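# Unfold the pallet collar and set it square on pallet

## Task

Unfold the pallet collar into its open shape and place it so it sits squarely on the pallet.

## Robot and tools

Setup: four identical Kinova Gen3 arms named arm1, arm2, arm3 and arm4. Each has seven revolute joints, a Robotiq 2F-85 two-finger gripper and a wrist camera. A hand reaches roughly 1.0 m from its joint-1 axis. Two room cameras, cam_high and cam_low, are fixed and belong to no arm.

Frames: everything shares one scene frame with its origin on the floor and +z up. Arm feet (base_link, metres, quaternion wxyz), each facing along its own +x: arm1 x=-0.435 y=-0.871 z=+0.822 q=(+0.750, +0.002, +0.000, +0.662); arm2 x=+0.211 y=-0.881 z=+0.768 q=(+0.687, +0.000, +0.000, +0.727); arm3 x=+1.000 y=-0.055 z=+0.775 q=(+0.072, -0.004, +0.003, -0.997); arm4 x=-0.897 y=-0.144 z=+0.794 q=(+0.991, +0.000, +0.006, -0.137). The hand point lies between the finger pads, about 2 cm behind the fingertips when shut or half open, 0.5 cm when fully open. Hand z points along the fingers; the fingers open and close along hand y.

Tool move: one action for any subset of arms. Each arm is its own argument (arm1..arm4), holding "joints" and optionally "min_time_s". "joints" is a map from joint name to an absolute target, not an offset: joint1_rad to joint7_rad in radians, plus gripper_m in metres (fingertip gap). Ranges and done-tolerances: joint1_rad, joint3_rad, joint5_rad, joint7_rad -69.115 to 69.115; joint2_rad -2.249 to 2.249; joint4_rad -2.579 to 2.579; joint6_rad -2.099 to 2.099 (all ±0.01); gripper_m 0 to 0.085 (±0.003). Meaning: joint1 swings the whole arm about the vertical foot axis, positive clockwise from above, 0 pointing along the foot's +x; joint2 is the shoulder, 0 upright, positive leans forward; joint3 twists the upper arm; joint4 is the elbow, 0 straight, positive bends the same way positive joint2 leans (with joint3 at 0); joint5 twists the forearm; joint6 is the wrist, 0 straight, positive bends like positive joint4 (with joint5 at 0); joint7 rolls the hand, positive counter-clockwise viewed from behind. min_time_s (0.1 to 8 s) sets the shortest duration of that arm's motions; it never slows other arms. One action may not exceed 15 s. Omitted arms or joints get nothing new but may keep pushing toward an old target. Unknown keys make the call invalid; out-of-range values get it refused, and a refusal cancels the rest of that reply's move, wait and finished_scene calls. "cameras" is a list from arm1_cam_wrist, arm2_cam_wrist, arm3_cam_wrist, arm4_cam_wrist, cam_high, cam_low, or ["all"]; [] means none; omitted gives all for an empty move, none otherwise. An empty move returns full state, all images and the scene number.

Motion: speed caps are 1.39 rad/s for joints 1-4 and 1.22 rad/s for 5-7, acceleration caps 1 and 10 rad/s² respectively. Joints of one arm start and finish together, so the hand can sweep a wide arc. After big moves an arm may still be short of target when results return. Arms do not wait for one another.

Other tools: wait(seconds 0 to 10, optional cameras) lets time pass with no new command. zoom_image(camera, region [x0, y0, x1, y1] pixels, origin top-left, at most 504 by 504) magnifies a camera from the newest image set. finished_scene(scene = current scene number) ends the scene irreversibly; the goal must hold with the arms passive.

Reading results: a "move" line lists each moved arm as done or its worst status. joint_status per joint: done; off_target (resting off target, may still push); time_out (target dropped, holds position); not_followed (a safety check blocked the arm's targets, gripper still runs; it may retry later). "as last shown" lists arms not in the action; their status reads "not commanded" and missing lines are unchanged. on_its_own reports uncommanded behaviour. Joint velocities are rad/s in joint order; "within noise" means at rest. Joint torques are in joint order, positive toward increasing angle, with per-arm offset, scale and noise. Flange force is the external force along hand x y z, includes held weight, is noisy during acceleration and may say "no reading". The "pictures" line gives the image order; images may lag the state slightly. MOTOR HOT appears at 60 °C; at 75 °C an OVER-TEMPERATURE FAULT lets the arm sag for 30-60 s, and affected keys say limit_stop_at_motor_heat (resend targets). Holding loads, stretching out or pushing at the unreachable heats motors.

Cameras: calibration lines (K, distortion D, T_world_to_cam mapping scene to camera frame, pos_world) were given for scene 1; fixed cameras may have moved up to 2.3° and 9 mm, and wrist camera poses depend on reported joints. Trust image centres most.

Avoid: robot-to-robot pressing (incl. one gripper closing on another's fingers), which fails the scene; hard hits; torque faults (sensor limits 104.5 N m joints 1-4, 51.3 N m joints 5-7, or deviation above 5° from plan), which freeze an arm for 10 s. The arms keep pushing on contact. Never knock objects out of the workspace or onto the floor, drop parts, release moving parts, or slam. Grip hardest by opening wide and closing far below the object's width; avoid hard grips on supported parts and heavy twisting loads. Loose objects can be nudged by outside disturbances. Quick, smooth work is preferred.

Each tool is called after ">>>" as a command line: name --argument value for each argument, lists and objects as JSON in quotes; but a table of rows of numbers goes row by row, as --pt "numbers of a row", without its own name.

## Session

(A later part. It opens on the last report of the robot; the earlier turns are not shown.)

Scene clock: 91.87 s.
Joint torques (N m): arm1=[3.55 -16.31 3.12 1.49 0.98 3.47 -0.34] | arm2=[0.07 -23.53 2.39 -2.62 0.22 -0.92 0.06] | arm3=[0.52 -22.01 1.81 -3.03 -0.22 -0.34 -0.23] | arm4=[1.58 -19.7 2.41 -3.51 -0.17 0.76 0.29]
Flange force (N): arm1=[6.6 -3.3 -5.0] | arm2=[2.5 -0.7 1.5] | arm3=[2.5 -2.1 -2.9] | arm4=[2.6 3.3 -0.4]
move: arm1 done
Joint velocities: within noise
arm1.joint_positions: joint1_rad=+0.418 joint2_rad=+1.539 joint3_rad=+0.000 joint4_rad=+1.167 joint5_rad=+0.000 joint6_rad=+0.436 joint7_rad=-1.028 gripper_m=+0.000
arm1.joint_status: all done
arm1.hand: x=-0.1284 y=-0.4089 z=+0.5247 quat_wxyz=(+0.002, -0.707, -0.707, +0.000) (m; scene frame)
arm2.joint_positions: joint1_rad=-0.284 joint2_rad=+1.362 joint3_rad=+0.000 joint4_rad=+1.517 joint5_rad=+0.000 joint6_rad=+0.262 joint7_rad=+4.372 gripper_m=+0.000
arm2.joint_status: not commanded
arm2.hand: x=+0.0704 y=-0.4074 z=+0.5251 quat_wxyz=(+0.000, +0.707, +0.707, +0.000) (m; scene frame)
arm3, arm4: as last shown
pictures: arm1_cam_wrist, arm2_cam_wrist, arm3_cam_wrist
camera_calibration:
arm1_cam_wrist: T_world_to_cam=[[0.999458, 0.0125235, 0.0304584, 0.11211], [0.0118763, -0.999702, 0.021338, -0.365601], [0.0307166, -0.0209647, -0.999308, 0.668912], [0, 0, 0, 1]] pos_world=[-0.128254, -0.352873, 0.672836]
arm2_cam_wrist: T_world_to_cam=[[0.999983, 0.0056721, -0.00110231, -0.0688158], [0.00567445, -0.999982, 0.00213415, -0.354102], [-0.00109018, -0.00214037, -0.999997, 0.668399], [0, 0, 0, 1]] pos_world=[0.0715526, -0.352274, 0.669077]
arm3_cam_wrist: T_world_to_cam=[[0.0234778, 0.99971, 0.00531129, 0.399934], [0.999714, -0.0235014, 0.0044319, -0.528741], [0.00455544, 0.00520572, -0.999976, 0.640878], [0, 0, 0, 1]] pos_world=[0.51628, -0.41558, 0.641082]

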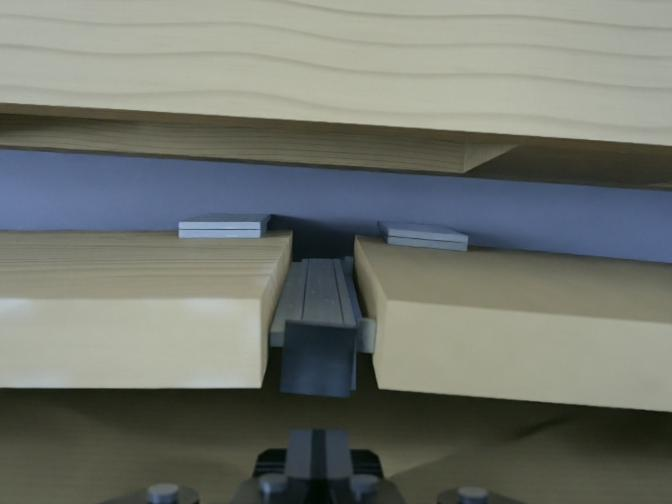

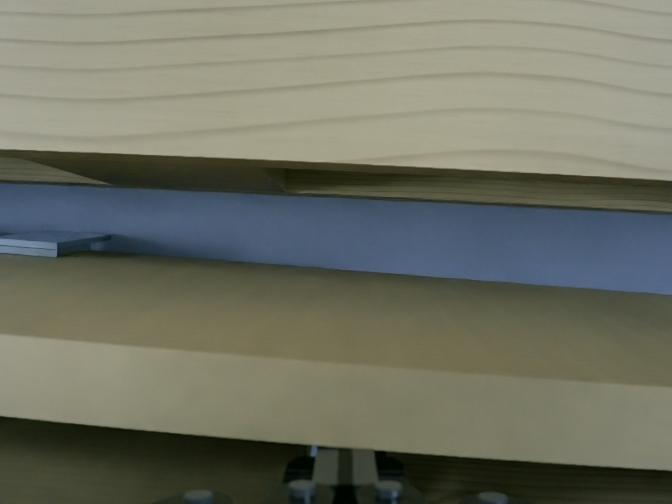

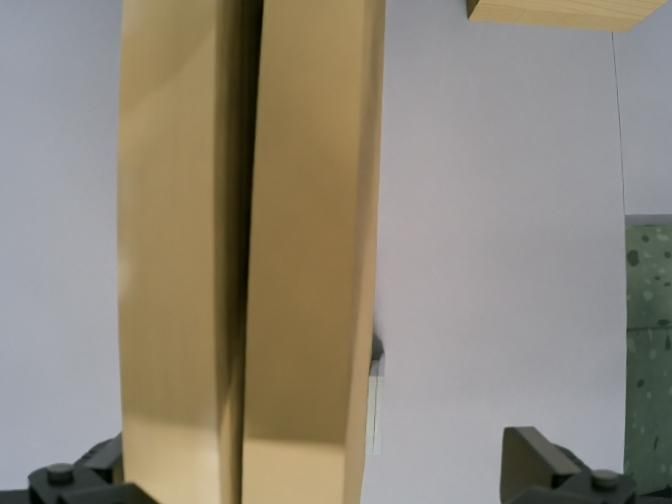

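>>> move --arm1 '{"joints": {"joint1_rad": 0.4394, "joint2_rad": 1.5209, "joint3_rad": 0, "joint4_rad": 1.2466, "joint5_rad": 0, "joint6_rad": 0.3741, "joint7_rad": -1.0069}, "min_time_s": 2.0}' --cameras '["arm1_cam_wrist", "arm2_cam_wrist", "arm3_cam_wrist", "cam_low"]'

Scene clock: 96.60 s.
Joint torques (N m): arm1=[5.82 -16.18 5.71 1.99 1.48 3.54 -0.29] | arm2=[-0.25 -24.38 2.07 -3.87 0.24 -1.61 0.05] | arm3=[0.5 -22 1.78 -3.05 -0.21 -0.35 -0.23] | arm4=[1.61 -19.78 2.39 -3.53 -0.14 0.72 0.29]
Flange force (N): arm1=[9.3 -6.9 -4.2] | arm2=[0.8 0.5 1.0] | arm3=[2.5 -2.0 -2.9] | arm4=[2.5 3.4 -0.3]
move: arm1 done
Joint velocities: within noise
arm1.joint_positions: joint1_rad=+0.439 joint2_rad=+1.521 joint3_rad=+0.000 joint4_rad=+1.247 joint5_rad=+0.000 joint6_rad=+0.374 joint7_rad=-1.007 gripper_m=+0.000
arm1.joint_status: all done
arm1.hand: x=-0.1284 y=-0.4309 z=+0.5246 quat_wxyz=(+0.002, -0.707, -0.707, +0.000) (m; scene frame)
arm2, arm3, arm4: as last shown
arm2.hand: x=+0.0704 y=-0.4074 z=+0.5250 quat_wxyz=(+0.000, +0.707, +0.707, +0.000) (m; scene frame)
pictures: arm1_cam_wrist, arm2_cam_wrist, arm3_cam_wrist, cam_low
camera_calibration:
arm1_cam_wrist: T_world_to_cam=[[0.999459, 0.0124213, 0.0304602, 0.112348], [0.0117741, -0.999703, 0.0213358, -0.387707], [0.0307161, -0.0209656, -0.999308, 0.668448], [0, 0, 0, 1]] pos_world=[-0.128254, -0.374973, 0.672836]
arm2_cam_wrist: T_world_to_cam=[[0.999983, 0.00567199, -0.00110288, -0.0688154], [0.00567445, -0.999981, 0.00223416, -0.354169], [-0.00109019, -0.00224038, -0.999997, 0.668364], [0, 0, 0, 1]] pos_world=[0.0715526, -0.352275, 0.669077]
arm3_cam_wrist: T_world_to_cam=[[0.0234778, 0.99971, 0.00531129, 0.399934], [0.999714, -0.0235014, 0.0044319, -0.528741], [0.00455544, 0.00520572, -0.999976, 0.640878], [0, 0, 0, 1]] pos_world=[0.51628, -0.41558, 0.641082]

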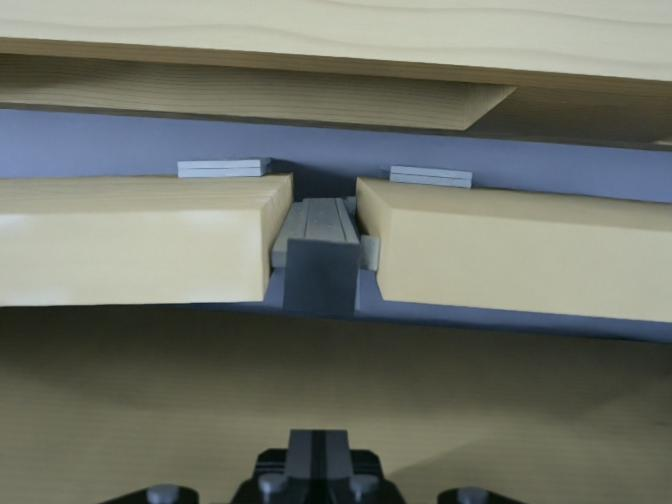

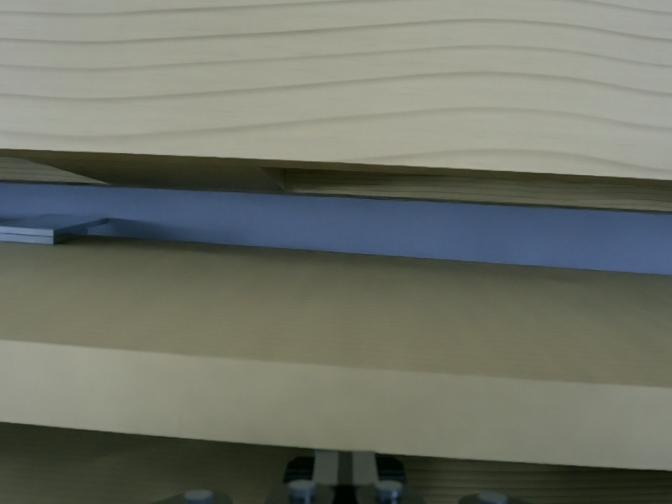

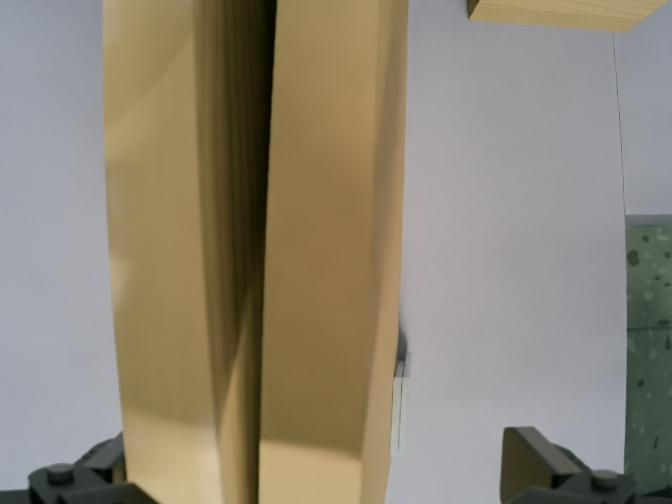

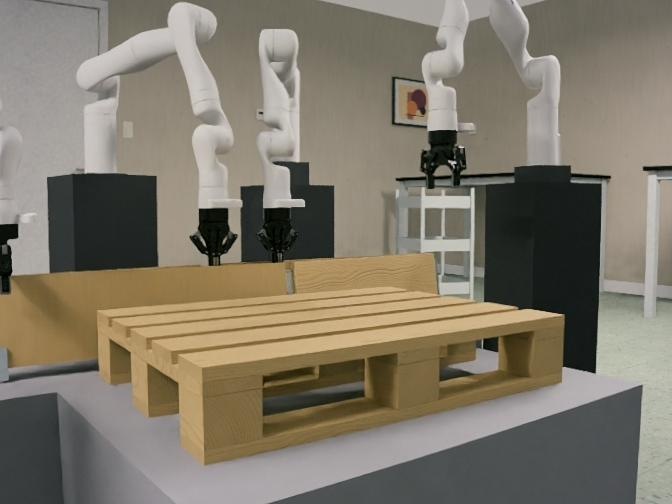

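>>> move --arm1 '{"joints": {"joint1_rad": 0.4182, "joint2_rad": 1.5392, "joint3_rad": 0, "joint4_rad": 1.1665, "joint5_rad": 0, "joint6_rad": 0.436, "joint7_rad": -1.0282}, "min_time_s": 2.0}' --cameras '["arm1_cam_wrist", "arm2_cam_wrist", "arm3_cam_wrist"]'

Scene clock: 99.83 s.
Joint torques (N m): arm1=[1.46 -22.96 1.12 -3.71 0.53 0.78 -0.36] | arm2=[-0.92 -22.86 1.03 -1.06 0.07 -0.01 0.06] | arm3=[0.53 -22.03 1.82 -3 -0.21 -0.33 -0.23] | arm4=[1.6 -19.73 2.36 -3.55 -0.18 0.72 0.27]
Flange force (N): arm1=[-1.3 -3.9 -1.4] | arm2=[5.7 0.4 3.2] | arm3=[2.6 -2.2 -2.7] | arm4=[2.6 3.3 -0.4]
move: arm1 done
Joint velocities: within noise
arm1.joint_positions: joint1_rad=+0.418 joint2_rad=+1.539 joint3_rad=+0.000 joint4_rad=+1.167 joint5_rad=+0.000 joint6_rad=+0.436 joint7_rad=-1.028 gripper_m=+0.000
arm1.joint_status: all done
arm1.hand: x=-0.1284 y=-0.4089 z=+0.5247 quat_wxyz=(+0.002, -0.707, -0.707, +0.000) (m; scene frame)
arm2, arm3, arm4: as last shown
pictures: arm1_cam_wrist, arm2_cam_wrist, arm3_cam_wrist
camera_calibration:
arm1_cam_wrist: T_world_to_cam=[[0.999459, 0.0124235, 0.0304601, 0.112075], [0.0117763, -0.999703, 0.0213358, -0.365713], [0.0307162, -0.0209656, -0.999308, 0.668909], [0, 0, 0, 1]] pos_world=[-0.128254, -0.352973, 0.672836]
arm2_cam_wrist: T_world_to_cam=[[0.999983, 0.00567199, -0.00110288, -0.0688154], [0.00567445, -0.999981, 0.00223416, -0.354169], [-0.00109019, -0.00224038, -0.999997, 0.668364], [0, 0, 0, 1]] pos_world=[0.0715526, -0.352275, 0.669077]
arm3_cam_wrist: T_world_to_cam=[[0.0234778, 0.99971, 0.00531129, 0.399934], [0.999714, -0.0235014, 0.0044319, -0.528741], [0.00455544, 0.00520572, -0.999976, 0.640878], [0, 0, 0, 1]] pos_world=[0.51628, -0.41558, 0.641082]

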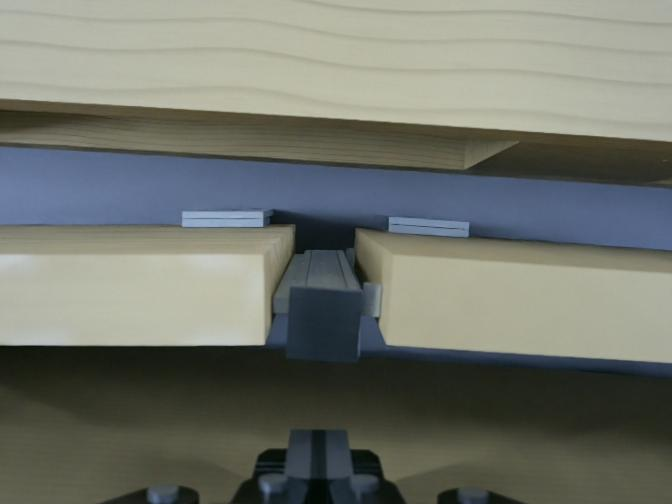

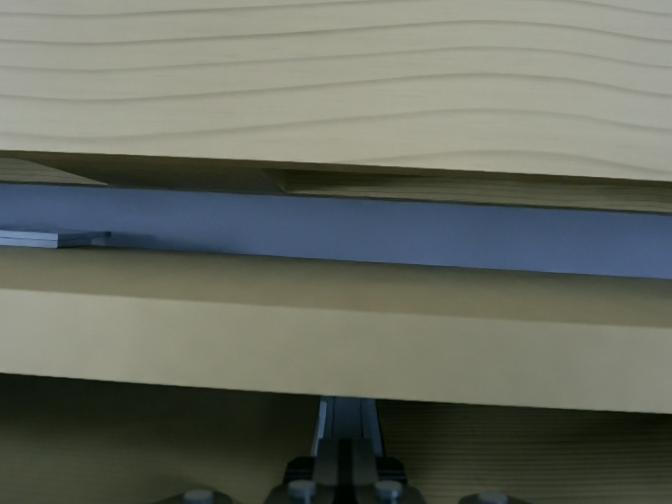

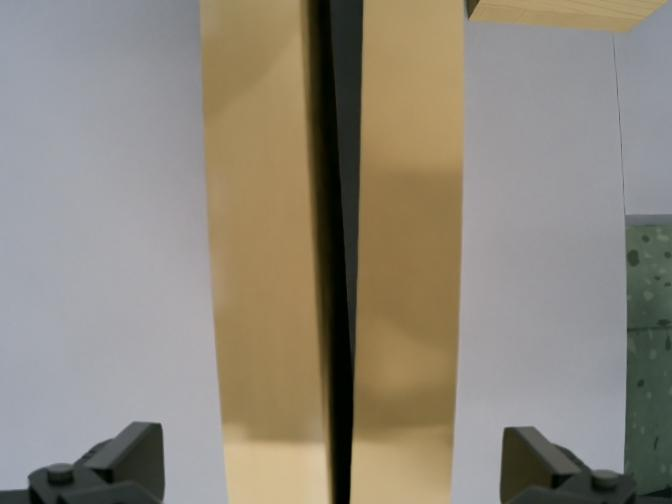

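>>> move --arm1 '{"joints": {"joint1_rad": 0.4455, "joint2_rad": 1.5165, "joint3_rad": 0, "joint4_rad": 1.2674, "joint5_rad": 0, "joint6_rad": 0.3577, "joint7_rad": -1.0009}, "min_time_s": 2.2}' --arm2 '{"joints": {"joint1_rad": -0.272, "joint2_rad": 1.3746, "joint3_rad": 0, "joint4_rad": 1.4496, "joint5_rad": 0, "joint6_rad": 0.3174, "joint7_rad": 4.3839}, "min_time_s": 2.2}'

>>> move --arm1 '{"joints": {"joint1_rad": 0.4258, "joint2_rad": 1.5322, "joint3_rad": 0, "joint4_rad": 1.1964, "joint5_rad": 0, "joint6_rad": 0.4131, "joint7_rad": -1.0206}, "min_time_s": 1.8}' --arm2 '{"joints": {"joint1_rad": -0.2804, "joint2_rad": 1.3659, "joint3_rad": 0, "joint4_rad": 1.4975, "joint5_rad": 0, "joint6_rad": 0.2782, "joint7_rad": 4.3754}, "min_time_s": 1.8}' --cameras '["arm1_cam_wrist", "arm2_cam_wrist", "arm3_cam_wrist"]'

Scene clock: 126.57 s.
Joint torques (N m): arm1=[5.87 -17.25 5.78 4.39 1.41 5.25 -0.28] | arm2=[0.39 -24.72 2.75 -3.75 0.37 -1.27 0.08] | arm3=[0.54 -21.99 1.82 -3.04 -0.2 -0.34 -0.24] | arm4=[1.62 -19.76 2.36 -3.5 -0.18 0.76 0.28]
Flange force (N): arm1=[13.5 -4.2 3.8] | arm2=[1.5 -1.1 1.8] | arm3=[2.4 -2.0 -2.9] | arm4=[2.5 3.4 -0.2]
move: arm1 done; arm2 done
Joint velocities: within noise
arm1.joint_positions: joint1_rad=+0.446 joint2_rad=+1.516 joint3_rad=+0.000 joint4_rad=+1.267 joint5_rad=+0.000 joint6_rad=+0.358 joint7_rad=-1.001 gripper_m=+0.000
arm1.joint_status: all done
arm1.hand: x=-0.1284 y=-0.4369 z=+0.5246 quat_wxyz=(+0.002, -0.707, -0.707, +0.000) (m; scene frame)
arm2.joint_positions: joint1_rad=-0.272 joint2_rad=+1.375 joint3_rad=+0.000 joint4_rad=+1.450 joint5_rad=+0.000 joint6_rad=+0.317 joint7_rad=+4.384 gripper_m=+0.000
arm2.joint_status: all done
arm2.hand: x=+0.0704 y=-0.3889 z=+0.5250 quat_wxyz=(+0.000, +0.707, +0.707, +0.000) (m; scene frame)
arm3, arm4: as last shown
pictures: none

Scene clock: 128.67 s.
Joint torques (N m): arm1=[1.36 -23.04 1.04 -3.91 0.54 0.55 -0.35] | arm2=[-0.89 -22.96 1.03 -1.18 0.14 -0.08 0.06] | arm3=[0.56 -22.01 1.8 -3.03 -0.22 -0.33 -0.25] | arm4=[1.55 -19.72 2.36 -3.47 -0.18 0.75 0.23]
Flange force (N): arm1=[-1.8 -4.2 -1.6] | arm2=[5.9 0.2 3.0] | arm3=[2.5 -2.1 -2.9] | arm4=[2.4 3.1 -0.3]
move: arm1 done; arm2 done
Joint velocities: within noise
arm1.joint_positions: joint1_rad=+0.426 joint2_rad=+1.532 joint3_rad=+0.000 joint4_rad=+1.196 joint5_rad=+0.000 joint6_rad=+0.413 joint7_rad=-1.021 gripper_m=+0.000
arm1.joint_status: all done
arm1.hand: x=-0.1284 y=-0.4170 z=+0.5246 quat_wxyz=(+0.002, -0.707, -0.707, +0.000) (m; scene frame)
arm2.joint_positions: joint1_rad=-0.280 joint2_rad=+1.366 joint3_rad=+0.000 joint4_rad=+1.498 joint5_rad=+0.000 joint6_rad=+0.278 joint7_rad=+4.375 gripper_m=+0.000
arm2.joint_status: all done
arm2.hand: x=+0.0704 y=-0.4019 z=+0.5250 quat_wxyz=(+0.000, +0.707, +0.707, +0.000) (m; scene frame)
arm3, arm4: as last shown
pictures: arm1_cam_wrist, arm2_cam_wrist, arm3_cam_wrist
camera_calibration:
arm1_cam_wrist: T_world_to_cam=[[0.999462, 0.0124227, 0.030359, 0.112345], [0.0117746, -0.999701, 0.0214346, -0.373773], [0.0306162, -0.0210656, -0.999309, 0.668596], [0, 0, 0, 1]] pos_world=[-0.128354, -0.360972, 0.672736]
arm2_cam_wrist: T_world_to_cam=[[0.999983, 0.00577339, -0.00110284, -0.0688115], [0.00577595, -0.999981, 0.00233261, -0.348742], [-0.00108935, -0.00233894, -0.999997, 0.668342], [0, 0, 0, 1]] pos_world=[0.0715527, -0.346775, 0.669077]
arm3_cam_wrist: T_world_to_cam=[[0.0234778, 0.99971, 0.00531129, 0.399934], [0.999714, -0.0235014, 0.0044319, -0.528741], [0.00455544, 0.00520572, -0.999976, 0.640878], [0, 0, 0, 1]] pos_world=[0.51628, -0.41558, 0.641082]

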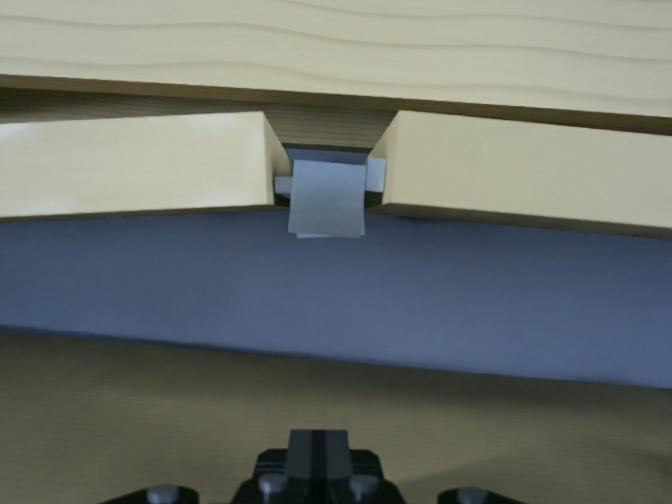

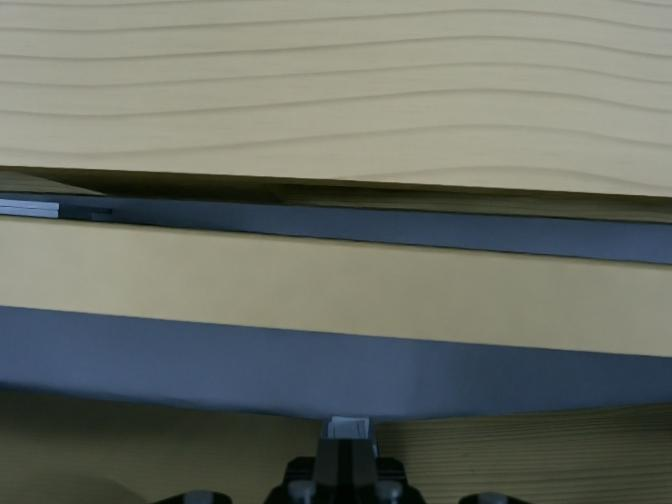

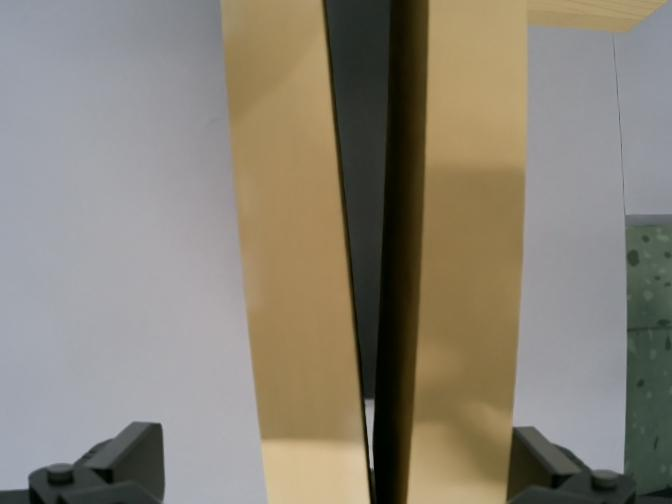

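>>> move --arm1 '{"joints": {"joint1_rad": 0.4248, "joint2_rad": 1.3191, "joint3_rad": 0, "joint4_rad": 1.3611, "joint5_rad": 0, "joint6_rad": 0.4615, "joint7_rad": -1.0216}, "min_time_s": 1.5}' --arm2 '{"joints": {"joint1_rad": -0.2804, "joint2_rad": 1.1515, "joint3_rad": 0, "joint4_rad": 1.6191, "joint5_rad": 0, "joint6_rad": 0.371, "joint7_rad": 4.3754}, "min_time_s": 1.5}' --arm3 '{"joints": {"joint1_rad": -0.6018, "joint2_rad": 1.2365, "joint3_rad": 0, "joint4_rad": 1.3574, "joint5_rad": 0, "joint6_rad": 0.5477, "joint7_rad": 3.9315}, "min_time_s": 1.8}'

>>> move --arm1 '{"joints": {"joint1_rad": -0.1019, "joint2_rad": 1.2002, "joint3_rad": 0, "joint4_rad": 1.7576, "joint5_rad": 0, "joint6_rad": 0.1838, "joint7_rad": -0.0437, "gripper_m": 0.04}, "min_time_s": 2.2}' --arm2 '{"joints": {"joint1_rad": -0.4885, "joint2_rad": 1.1016, "joint3_rad": 0, "joint4_rad": 1.66, "joint5_rad": 0, "joint6_rad": 0.38, "joint7_rad": 2.5476, "gripper_m": 0.05}, "min_time_s": 2.2}' --arm3 '{"joints": {"joint1_rad": -0.4088, "joint2_rad": 1.4248, "joint3_rad": 0, "joint4_rad": 0.8068, "joint5_rad": 0, "joint6_rad": 0.91, "joint7_rad": 4.0932, "gripper_m": 0.03}, "min_time_s": 2.2}' --cameras '["all"]'

Scene clock: 138.90 s.
Joint torques (N m): arm1=[1.35 -23.23 1.03 -4.69 0.49 0.33 -0.34] | arm2=[-0.94 -22.46 0.93 -1.9 0.09 -0.02 0.04] | arm3=[0.51 -21.6 1.8 -3.71 -0.19 -0.33 -0.25] | arm4=[1.61 -19.74 2.33 -3.57 -0.17 0.73 0.28]
Flange force (N): arm1=[-2.1 -4.3 -0.7] | arm2=[6.2 0.4 2.2] | arm3=[2.0 -1.5 -3.7] | arm4=[2.7 3.3 -0.3]
move: arm1 done; arm2 done; arm3 done
Joint velocities: within noise
arm1.joint_positions: joint1_rad=+0.425 joint2_rad=+1.319 joint3_rad=+0.000 joint4_rad=+1.361 joint5_rad=+0.000 joint6_rad=+0.462 joint7_rad=-1.022 gripper_m=+0.000
arm1.joint_status: all done
arm1.hand: x=-0.1282 y=-0.4162 z=+0.6196 quat_wxyz=(+0.002, -0.707, -0.707, +0.000) (m; scene frame)
arm2.joint_positions: joint1_rad=-0.280 joint2_rad=+1.152 joint3_rad=+0.000 joint4_rad=+1.619 joint5_rad=+0.000 joint6_rad=+0.371 joint7_rad=+4.375 gripper_m=+0.000
arm2.joint_status: all done
arm2.hand: x=+0.0704 y=-0.4020 z=+0.6200 quat_wxyz=(+0.000, +0.707, +0.707, +0.000) (m; scene frame)
arm3.joint_positions: joint1_rad=-0.602 joint2_rad=+1.237 joint3_rad=+0.000 joint4_rad=+1.357 joint5_rad=+0.000 joint6_rad=+0.548 joint7_rad=+3.931 gripper_m=+0.085
arm3.joint_status: all done
arm3.hand: x=+0.5696 y=-0.4173 z=+0.6197 quat_wxyz=(+0.004, -0.017, -1.000, -0.003) (m; scene frame)
arm4: as last shown
pictures: none

Scene clock: 141.50 s.
Joint torques (N m): arm1=[1.44 -19.94 1.01 -2.36 0.54 0.36 -0.35] | arm2=[-0.92 -21.95 1.04 -1.9 0.11 0.03 0.05] | arm3=[0.52 -24.81 1.78 -6.18 -0.18 -0.35 -0.26] | arm4=[1.65 -19.77 2.37 -3.53 -0.18 0.74 0.27]
Flange force (N): arm1=[3.4 -3.8 -0.9] | arm2=[-1.2 -6.0 1.8] | arm3=[1.7 -1.0 -3.4] | arm4=[2.5 3.4 -0.3]
move: arm1 done; arm2 done; arm3 done
Joint velocities: within noise
arm1.joint_positions: joint1_rad=-0.102 joint2_rad=+1.200 joint3_rad=+0.000 joint4_rad=+1.758 joint5_rad=+0.000 joint6_rad=+0.184 joint7_rad=-0.044 gripper_m=+0.040
arm1.joint_status: all done
arm1.hand: x=-0.4001 y=-0.4212 z=+0.6403 quat_wxyz=(+0.001, -0.033, -0.999, -0.002) (m; scene frame)
arm2.joint_positions: joint1_rad=-0.488 joint2_rad=+1.102 joint3_rad=+0.000 joint4_rad=+1.660 joint5_rad=+0.000 joint6_rad=+0.380 joint7_rad=+2.548 gripper_m=+0.050
arm2.joint_status: all done
arm2.hand: x=-0.0221 y=-0.4469 z=+0.6400 quat_wxyz=(+0.000, +1.000, -0.025, +0.000) (m; scene frame)
arm3.joint_positions: joint1_rad=-0.409 joint2_rad=+1.425 joint3_rad=+0.000 joint4_rad=+0.807 joint5_rad=+0.000 joint6_rad=+0.910 joint7_rad=+4.093 gripper_m=+0.030
arm3.joint_status: all done
arm3.hand: x=+0.4200 y=-0.3826 z=+0.6198 quat_wxyz=(+0.004, -0.033, -0.999, -0.003) (m; scene frame)
arm4.joint_positions: joint1_rad=-0.419 joint2_rad=+0.957 joint3_rad=+0.000 joint4_rad=+1.743 joint5_rad=+0.000 joint6_rad=+0.441 joint7_rad=+1.392 gripper_m=+0.085
arm4.joint_status: not commanded
arm4.hand: x=-0.4214 y=-0.0999 z=+0.7195 quat_wxyz=(+0.006, -0.018, -1.000, -0.001) (m; scene frame)
pictures: arm1_cam_wrist, arm2_cam_wrist, arm3_cam_wrist, arm4_cam_wrist, cam_high, cam_low
camera_calibration:
arm1_cam_wrist: T_world_to_cam=[[0.0536172, 0.997903, 0.0362539, 0.413229], [0.998275, -0.0544361, 0.0219902, 0.415313], [0.0239176, 0.0350123, -0.999101, 0.813283], [0, 0, 0, 1]] pos_world=[-0.456205, -0.418229, 0.788437]
arm2_cam_wrist: T_world_to_cam=[[-0.0431291, -0.999068, -0.00159069, -0.447718], [-0.999066, 0.0431244, 0.00289518, 0.0502133], [-0.00282389, 0.00171407, -0.999995, 0.784839], [0, 0, 0, 1]] pos_world=[0.0330729, -0.450812, 0.783977]
arm3_cam_wrist: T_world_to_cam=[[0.0547809, 0.998486, 0.00506099, 0.355159], [0.998488, -0.0548026, 0.00425204, -0.3904], [0.00452296, 0.00482041, -0.999978, 0.767236], [0, 0, 0, 1]] pos_world=[0.366884, -0.379714, 0.767082]
arm4_cam_wrist: T_world_to_cam=[[0.0307115, 0.999503, 0.0071531, 0.105992], [0.999433, -0.0306092, -0.0139999, 0.478842], [-0.013774, 0.00757901, -0.999876, 0.863155], [0, 0, 0, 1]] pos_world=[-0.469937, -0.0978247, 0.868994]

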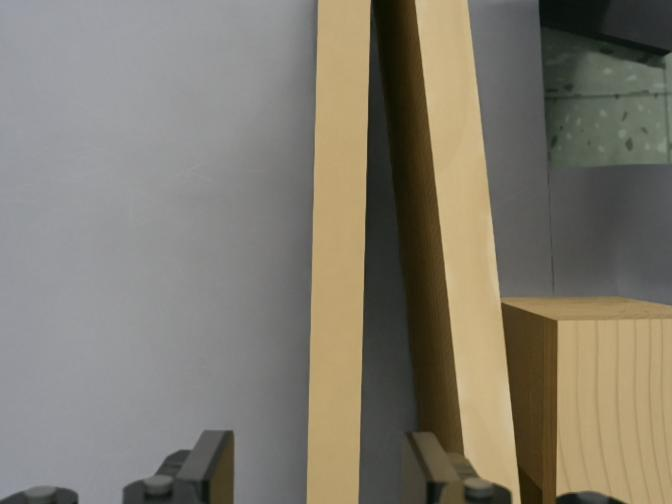

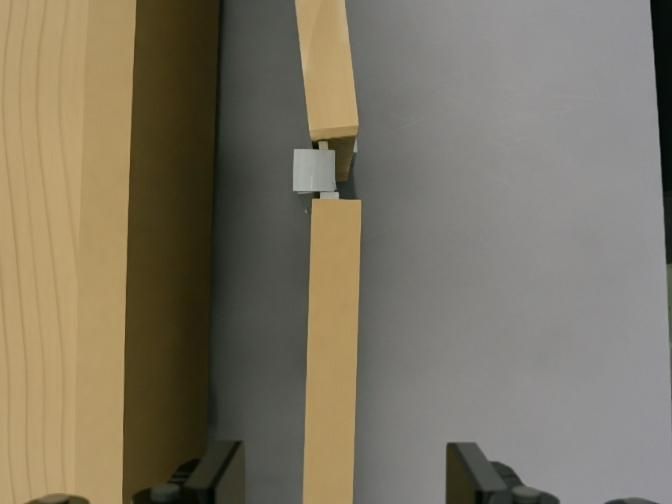

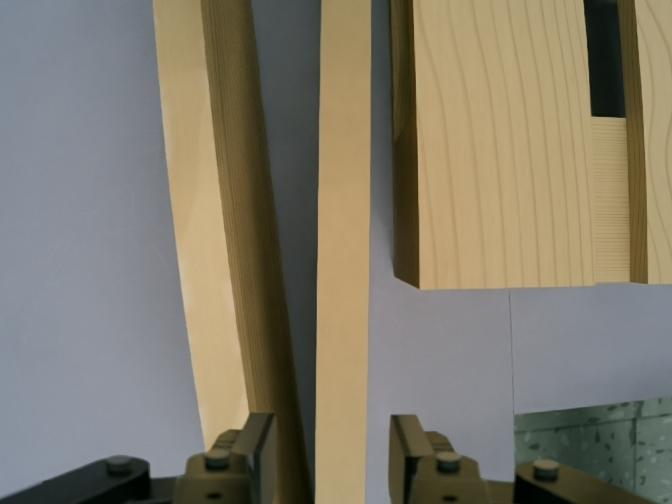

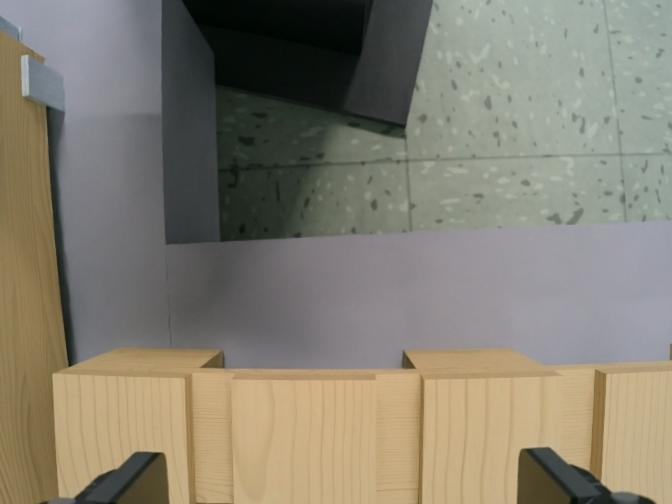

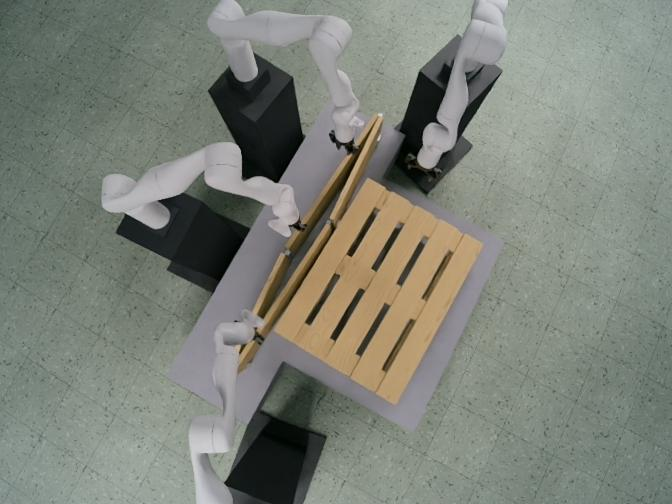

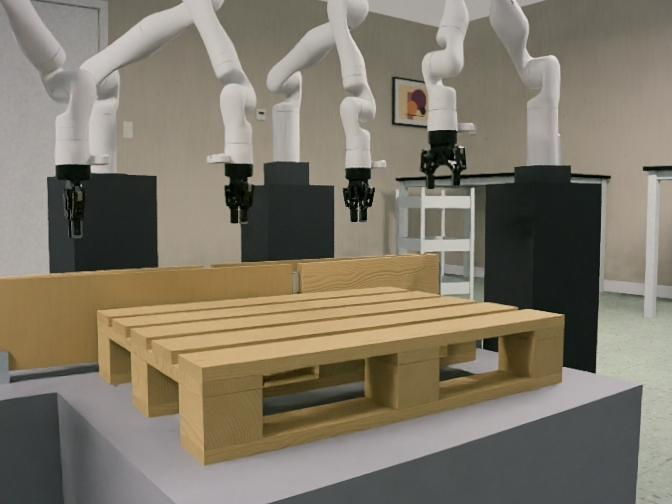

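>>> move --arm1 '{"joints": {"joint1_rad": -0.1022, "joint2_rad": 1.5265, "joint3_rad": 0, "joint4_rad": 1.5011, "joint5_rad": 0, "joint6_rad": 0.114, "joint7_rad": -0.0493}, "min_time_s": 2.5}' --arm2 '{"joints": {"joint1_rad": -0.4838, "joint2_rad": 1.415, "joint3_rad": 0, "joint4_rad": 1.4687, "joint5_rad": 0, "joint6_rad": 0.2579, "joint7_rad": 2.5471}, "min_time_s": 2.5}' --arm3 '{"joints": {"joint1_rad": -0.406, "joint2_rad": 1.6878, "joint3_rad": 0, "joint4_rad": 0.5629, "joint5_rad": 0, "joint6_rad": 0.8909, "joint7_rad": 4.0907, "gripper_m": 0.04}, "min_time_s": 2.5}' --cameras '["arm1_cam_wrist", "arm2_cam_wrist", "arm3_cam_wrist"]'

Scene clock: 153.17 s.
Joint torques (N m): arm1=[1.38 -20.74 1.04 -1.77 0.54 0.34 -0.34] | arm2=[-0.88 -22.88 1.03 -0.85 0.14 0.04 0.01] | arm3=[0.54 -24.8 1.77 -6.05 -0.19 -0.35 -0.23] | arm4=[1.62 -19.77 2.4 -3.5 -0.19 0.72 0.28]
Flange force (N): arm1=[3.3 -3.8 -1.9] | arm2=[-1.3 -5.9 3.4] | arm3=[2.6 -1.6 -2.7] | arm4=[2.4 3.4 -0.3]
move: arm1 done; arm2 done; arm3 done
Joint velocities: within noise
arm1.joint_positions: joint1_rad=-0.102 joint2_rad=+1.526 joint3_rad=+0.000 joint4_rad=+1.501 joint5_rad=+0.000 joint6_rad=+0.114 joint7_rad=-0.049 gripper_m=+0.040
arm1.joint_status: all done
arm1.hand: x=-0.4005 y=-0.4142 z=+0.5033 quat_wxyz=(+0.001, -0.036, -0.999, -0.002) (m; scene frame)
arm2.joint_positions: joint1_rad=-0.484 joint2_rad=+1.415 joint3_rad=+0.000 joint4_rad=+1.469 joint5_rad=+0.000 joint6_rad=+0.258 joint7_rad=+2.547 gripper_m=+0.050
arm2.joint_status: all done
arm2.hand: x=-0.0221 y=-0.4424 z=+0.5030 quat_wxyz=(+0.000, +1.000, -0.027, +0.000) (m; scene frame)
arm3.joint_positions: joint1_rad=-0.406 joint2_rad=+1.688 joint3_rad=+0.000 joint4_rad=+0.563 joint5_rad=+0.000 joint6_rad=+0.891 joint7_rad=+4.091 gripper_m=+0.040
arm3.joint_status: all done
arm3.hand: x=+0.4200 y=-0.3793 z=+0.5048 quat_wxyz=(+0.004, -0.035, -0.999, -0.003) (m; scene frame)
arm4: as last shown
pictures: arm1_cam_wrist, arm2_cam_wrist, arm3_cam_wrist
camera_calibration:
arm1_cam_wrist: T_world_to_cam=[[0.0590155, 0.997602, 0.0361612, 0.413325], [0.997965, -0.0598363, 0.0220511, 0.416621], [0.024162, 0.0347862, -0.999103, 0.676177], [0, 0, 0, 1]] pos_world=[-0.456503, -0.410926, 0.651437]
arm2_cam_wrist: T_world_to_cam=[[-0.0482333, -0.998835, -0.00152367, -0.443507], [-0.998832, 0.0482288, 0.00287103, 0.0527111], [-0.0027942, 0.00166037, -0.999995, 0.647808], [0, 0, 0, 1]] pos_world=[0.0330678, -0.446608, 0.646977]
arm3_cam_wrist: T_world_to_cam=[[0.0600813, 0.998181, 0.00500887, 0.350027], [0.998183, -0.0601031, 0.00432463, -0.391637], [0.00461781, 0.00473994, -0.999978, 0.652156], [0, 0, 0, 1]] pos_world=[0.366884, -0.37602, 0.652082]

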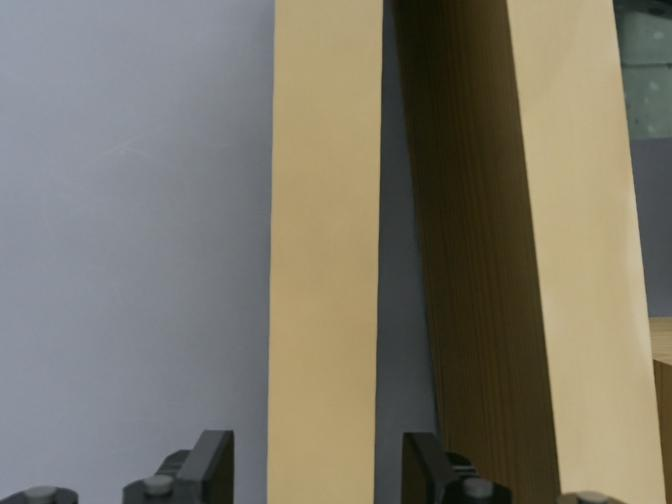

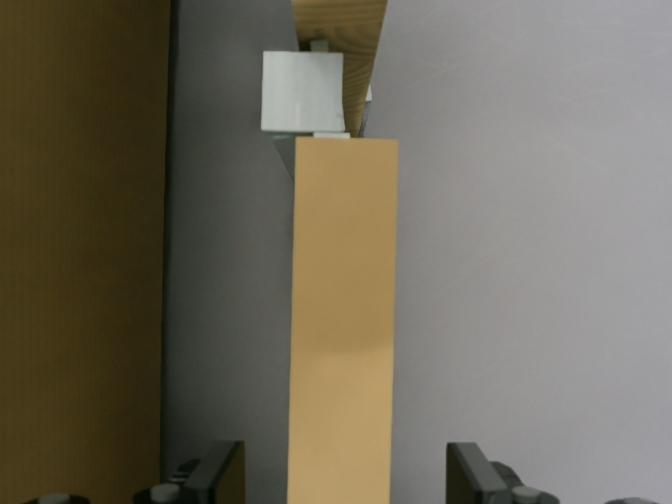

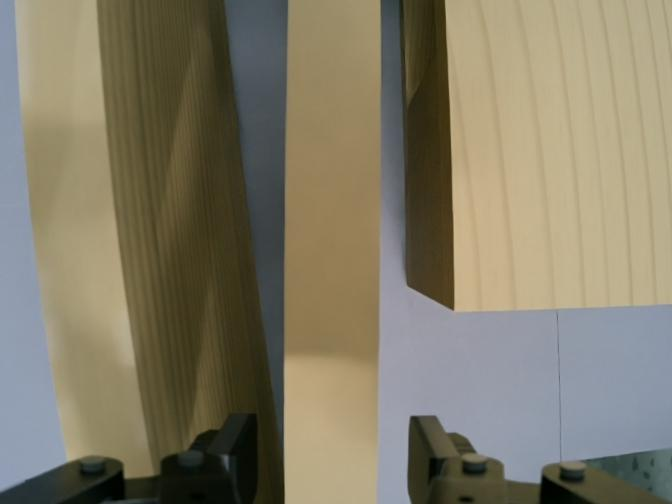

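>>> move --arm1 '{"joints": {"gripper_m": 0}}' --arm2 '{"joints": {"gripper_m": 0}}' --arm3 '{"joints": {"gripper_m": 0}}'

Scene clock: 155.27 s.
Joint torques (N m): arm1=[1.5 -16.33 1.31 2.38 0.87 2.78 -0.1] | arm2=[-3.9 -14.72 -2.88 3.96 0.59 2.83 1.23] | arm3=[-0.75 -20.01 -0.43 -6.87 -1.61 -3.36 -0.27] | arm4=[1.63 -19.7 2.39 -3.51 -0.17 0.73 0.27]
Flange force (N): arm1=[4.1 1.5 -2.8] | arm2=[-0.5 -11.7 -5.3] | arm3=[-1.7 3.6 -16.8] | arm4=[2.5 3.4 -0.4]
move: arm1 off_target; arm2 off_target; arm3 off_target
Joint velocities: within noise
arm1.joint_positions: joint1_rad=-0.102 joint2_rad=+1.526 joint3_rad=+0.000 joint4_rad=+1.501 joint5_rad=+0.000 joint6_rad=+0.114 joint7_rad=-0.049 gripper_m=+0.018
arm1.joint_status: gripper_m off_target (ended at +0.018, target +0.000)
arm1.hand: x=-0.4004 y=-0.4142 z=+0.5033 quat_wxyz=(+0.001, -0.036, -0.999, -0.002) (m; scene frame)
arm2.joint_positions: joint1_rad=-0.484 joint2_rad=+1.415 joint3_rad=+0.000 joint4_rad=+1.469 joint5_rad=+0.000 joint6_rad=+0.258 joint7_rad=+2.547 gripper_m=+0.018
arm2.joint_status: gripper_m off_target (ended at +0.018, target +0.000)
arm2.hand: x=-0.0221 y=-0.4424 z=+0.5030 quat_wxyz=(+0.000, +1.000, -0.027, +0.000) (m; scene frame)
arm3.joint_positions: joint1_rad=-0.406 joint2_rad=+1.688 joint3_rad=+0.000 joint4_rad=+0.563 joint5_rad=+0.000 joint6_rad=+0.891 joint7_rad=+4.091 gripper_m=+0.018
arm3.joint_status: gripper_m off_target (ended at +0.018, target +0.000)
arm3.hand: x=+0.4200 y=-0.3792 z=+0.5047 quat_wxyz=(+0.004, -0.035, -0.999, -0.003) (m; scene frame)
arm4: as last shown
pictures: none

>>> move --arm1 '{"joints": {"joint1_rad": -0.1022, "joint2_rad": 1.5028, "joint3_rad": 0, "joint4_rad": 1.5229, "joint5_rad": 0, "joint6_rad": 0.1159, "joint7_rad": -0.0493}, "min_time_s": 1.5}' --arm2 '{"joints": {"joint1_rad": -0.4838, "joint2_rad": 1.3919, "joint3_rad": 0, "joint4_rad": 1.4864, "joint5_rad": 0, "joint6_rad": 0.2632, "joint7_rad": 2.5471}, "min_time_s": 1.5}' --arm3 '{"joints": {"joint1_rad": -0.406, "joint2_rad": 1.6604, "joint3_rad": 0, "joint4_rad": 0.5963, "joint5_rad": 0, "joint6_rad": 0.8849, "joint7_rad": 4.0907}, "min_time_s": 1.5}'

>>> move --arm1 '{"joints": {"joint1_rad": -0.0857, "joint2_rad": 1.4984, "joint3_rad": 0, "joint4_rad": 1.6834, "joint5_rad": 0, "joint6_rad": -0.0402, "joint7_rad": -0.0328}, "min_time_s": 2.2}' --arm2 '{"joints": {"joint1_rad": -0.53, "joint2_rad": 1.3711, "joint3_rad": 0, "joint4_rad": 1.6517, "joint5_rad": 0, "joint6_rad": 0.1188, "joint7_rad": 2.5009}, "min_time_s": 2.2}' --cameras '["arm2_cam_wrist", "arm3_cam_wrist", "cam_low"]'

Scene clock: 175.30 s.
Joint torques (N m): arm1=[-0.82 -35.62 -1.42 -3.91 0.39 -0.5 -0.31] | arm2=[-4.43 -25.4 -2.7 -1.67 0.51 0.01 1.02] | arm3=[-1.77 -36.3 0.66 -8.09 -0.89 1.88 -0.58] | arm4=[1.57 -19.76 2.34 -3.52 -0.16 0.75 0.29]
Flange force (N): arm1=[-1.5 -4.1 28.6] | arm2=[3.6 -7.8 7.8] | arm3=[10.2 -1.9 20.3] | arm4=[2.5 3.3 -0.3]
move: arm1 done; arm2 done; arm3 done
Joint velocities: within noise
arm1.joint_positions: joint1_rad=-0.102 joint2_rad=+1.503 joint3_rad=+0.000 joint4_rad=+1.523 joint5_rad=+0.000 joint6_rad=+0.116 joint7_rad=-0.049 gripper_m=+0.018
arm1.joint_status: all done
arm1.hand: x=-0.4004 y=-0.4142 z=+0.5133 quat_wxyz=(+0.001, -0.036, -0.999, -0.002) (m; scene frame)
arm2.joint_positions: joint1_rad=-0.484 joint2_rad=+1.392 joint3_rad=+0.000 joint4_rad=+1.486 joint5_rad=+0.000 joint6_rad=+0.263 joint7_rad=+2.547 gripper_m=+0.018
arm2.joint_status: all done
arm2.hand: x=-0.0221 y=-0.4423 z=+0.5130 quat_wxyz=(+0.000, +1.000, -0.027, +0.000) (m; scene frame)
arm3.joint_positions: joint1_rad=-0.406 joint2_rad=+1.660 joint3_rad=+0.000 joint4_rad=+0.596 joint5_rad=+0.000 joint6_rad=+0.885 joint7_rad=+4.091 gripper_m=+0.018
arm3.joint_status: all done
arm3.hand: x=+0.4201 y=-0.3793 z=+0.5148 quat_wxyz=(+0.004, -0.035, -0.999, -0.003) (m; scene frame)
arm4: as last shown
pictures: none

Scene clock: 177.80 s.
Joint torques (N m): arm1=[-0.5 -32.89 -1.39 -1.79 0.65 -0.93 -0.31] | arm2=[-3.99 -23.84 -2.45 0.7 0.79 0.41 1.03] | arm3=[-0.85 -36.22 1.37 -8.29 -0.53 1.6 -0.49] | arm4=[1.6 -19.74 2.33 -3.49 -0.16 0.77 0.29]
Flange force (N): arm1=[-0.7 -4.9 27.2] | arm2=[2.4 -8.7 9.7] | arm3=[9.0 -2.9 19.6] | arm4=[2.5 3.3 -0.2]
move: arm1 done; arm2 done
Joint velocities: within noise
arm1.joint_positions: joint1_rad=-0.086 joint2_rad=+1.498 joint3_rad=+0.000 joint4_rad=+1.683 joint5_rad=+0.000 joint6_rad=-0.040 joint7_rad=-0.033 gripper_m=+0.018
arm1.joint_status: all done
arm1.hand: x=-0.3948 y=-0.4639 z=+0.5132 quat_wxyz=(+0.001, -0.036, -0.999, -0.002) (m; scene frame)
arm2.joint_positions: joint1_rad=-0.530 joint2_rad=+1.371 joint3_rad=+0.000 joint4_rad=+1.652 joint5_rad=+0.000 joint6_rad=+0.119 joint7_rad=+2.501 gripper_m=+0.018
arm2.joint_status: all done
arm2.hand: x=-0.0165 y=-0.4921 z=+0.5130 quat_wxyz=(+0.000, +1.000, -0.027, +0.000) (m; scene frame)
arm3, arm4: as last shown
pictures: arm2_cam_wrist, arm3_cam_wrist, cam_low
camera_calibration:
arm2_cam_wrist: T_world_to_cam=[[-0.0482327, -0.998835, -0.00162354, -0.492802], [-0.998832, 0.0482279, 0.00287585, 0.0605693], [-0.0027942, 0.00176035, -0.999995, 0.657955], [0, 0, 0, 1]] pos_world=[0.0385678, -0.496308, 0.656977]
arm3_cam_wrist: T_world_to_cam=[[0.0600813, 0.998181, 0.00500887, 0.350071], [0.998183, -0.0601031, 0.00432463, -0.391786], [0.00461781, 0.00473994, -0.999978, 0.662156], [0, 0, 0, 1]] pos_world=[0.366984, -0.37612, 0.662082]

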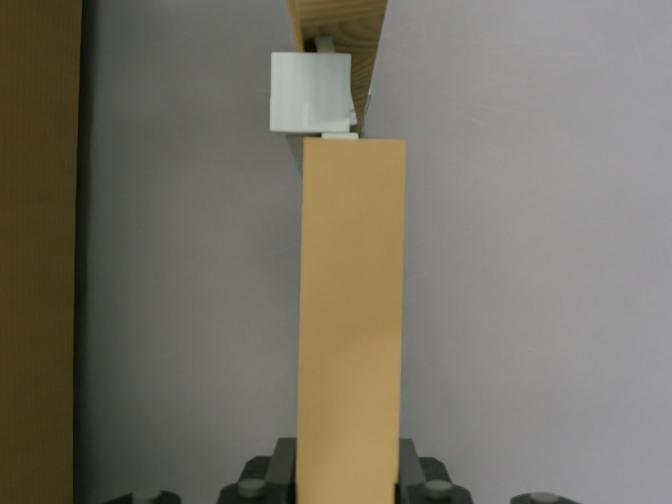

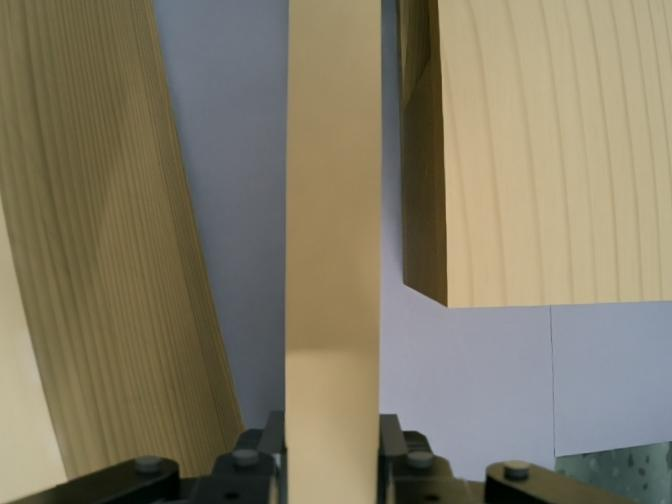

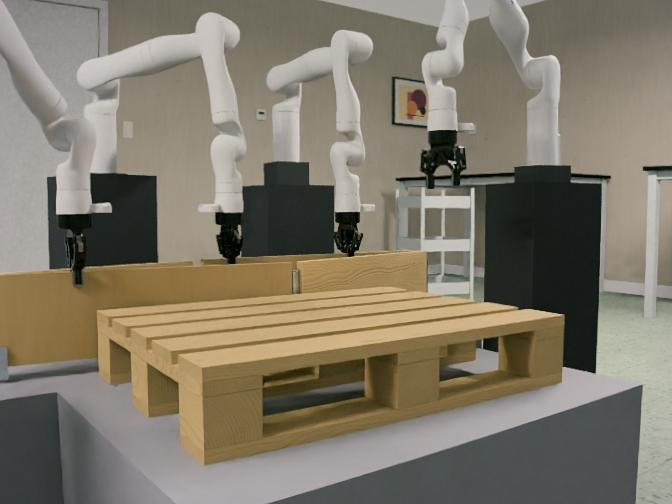

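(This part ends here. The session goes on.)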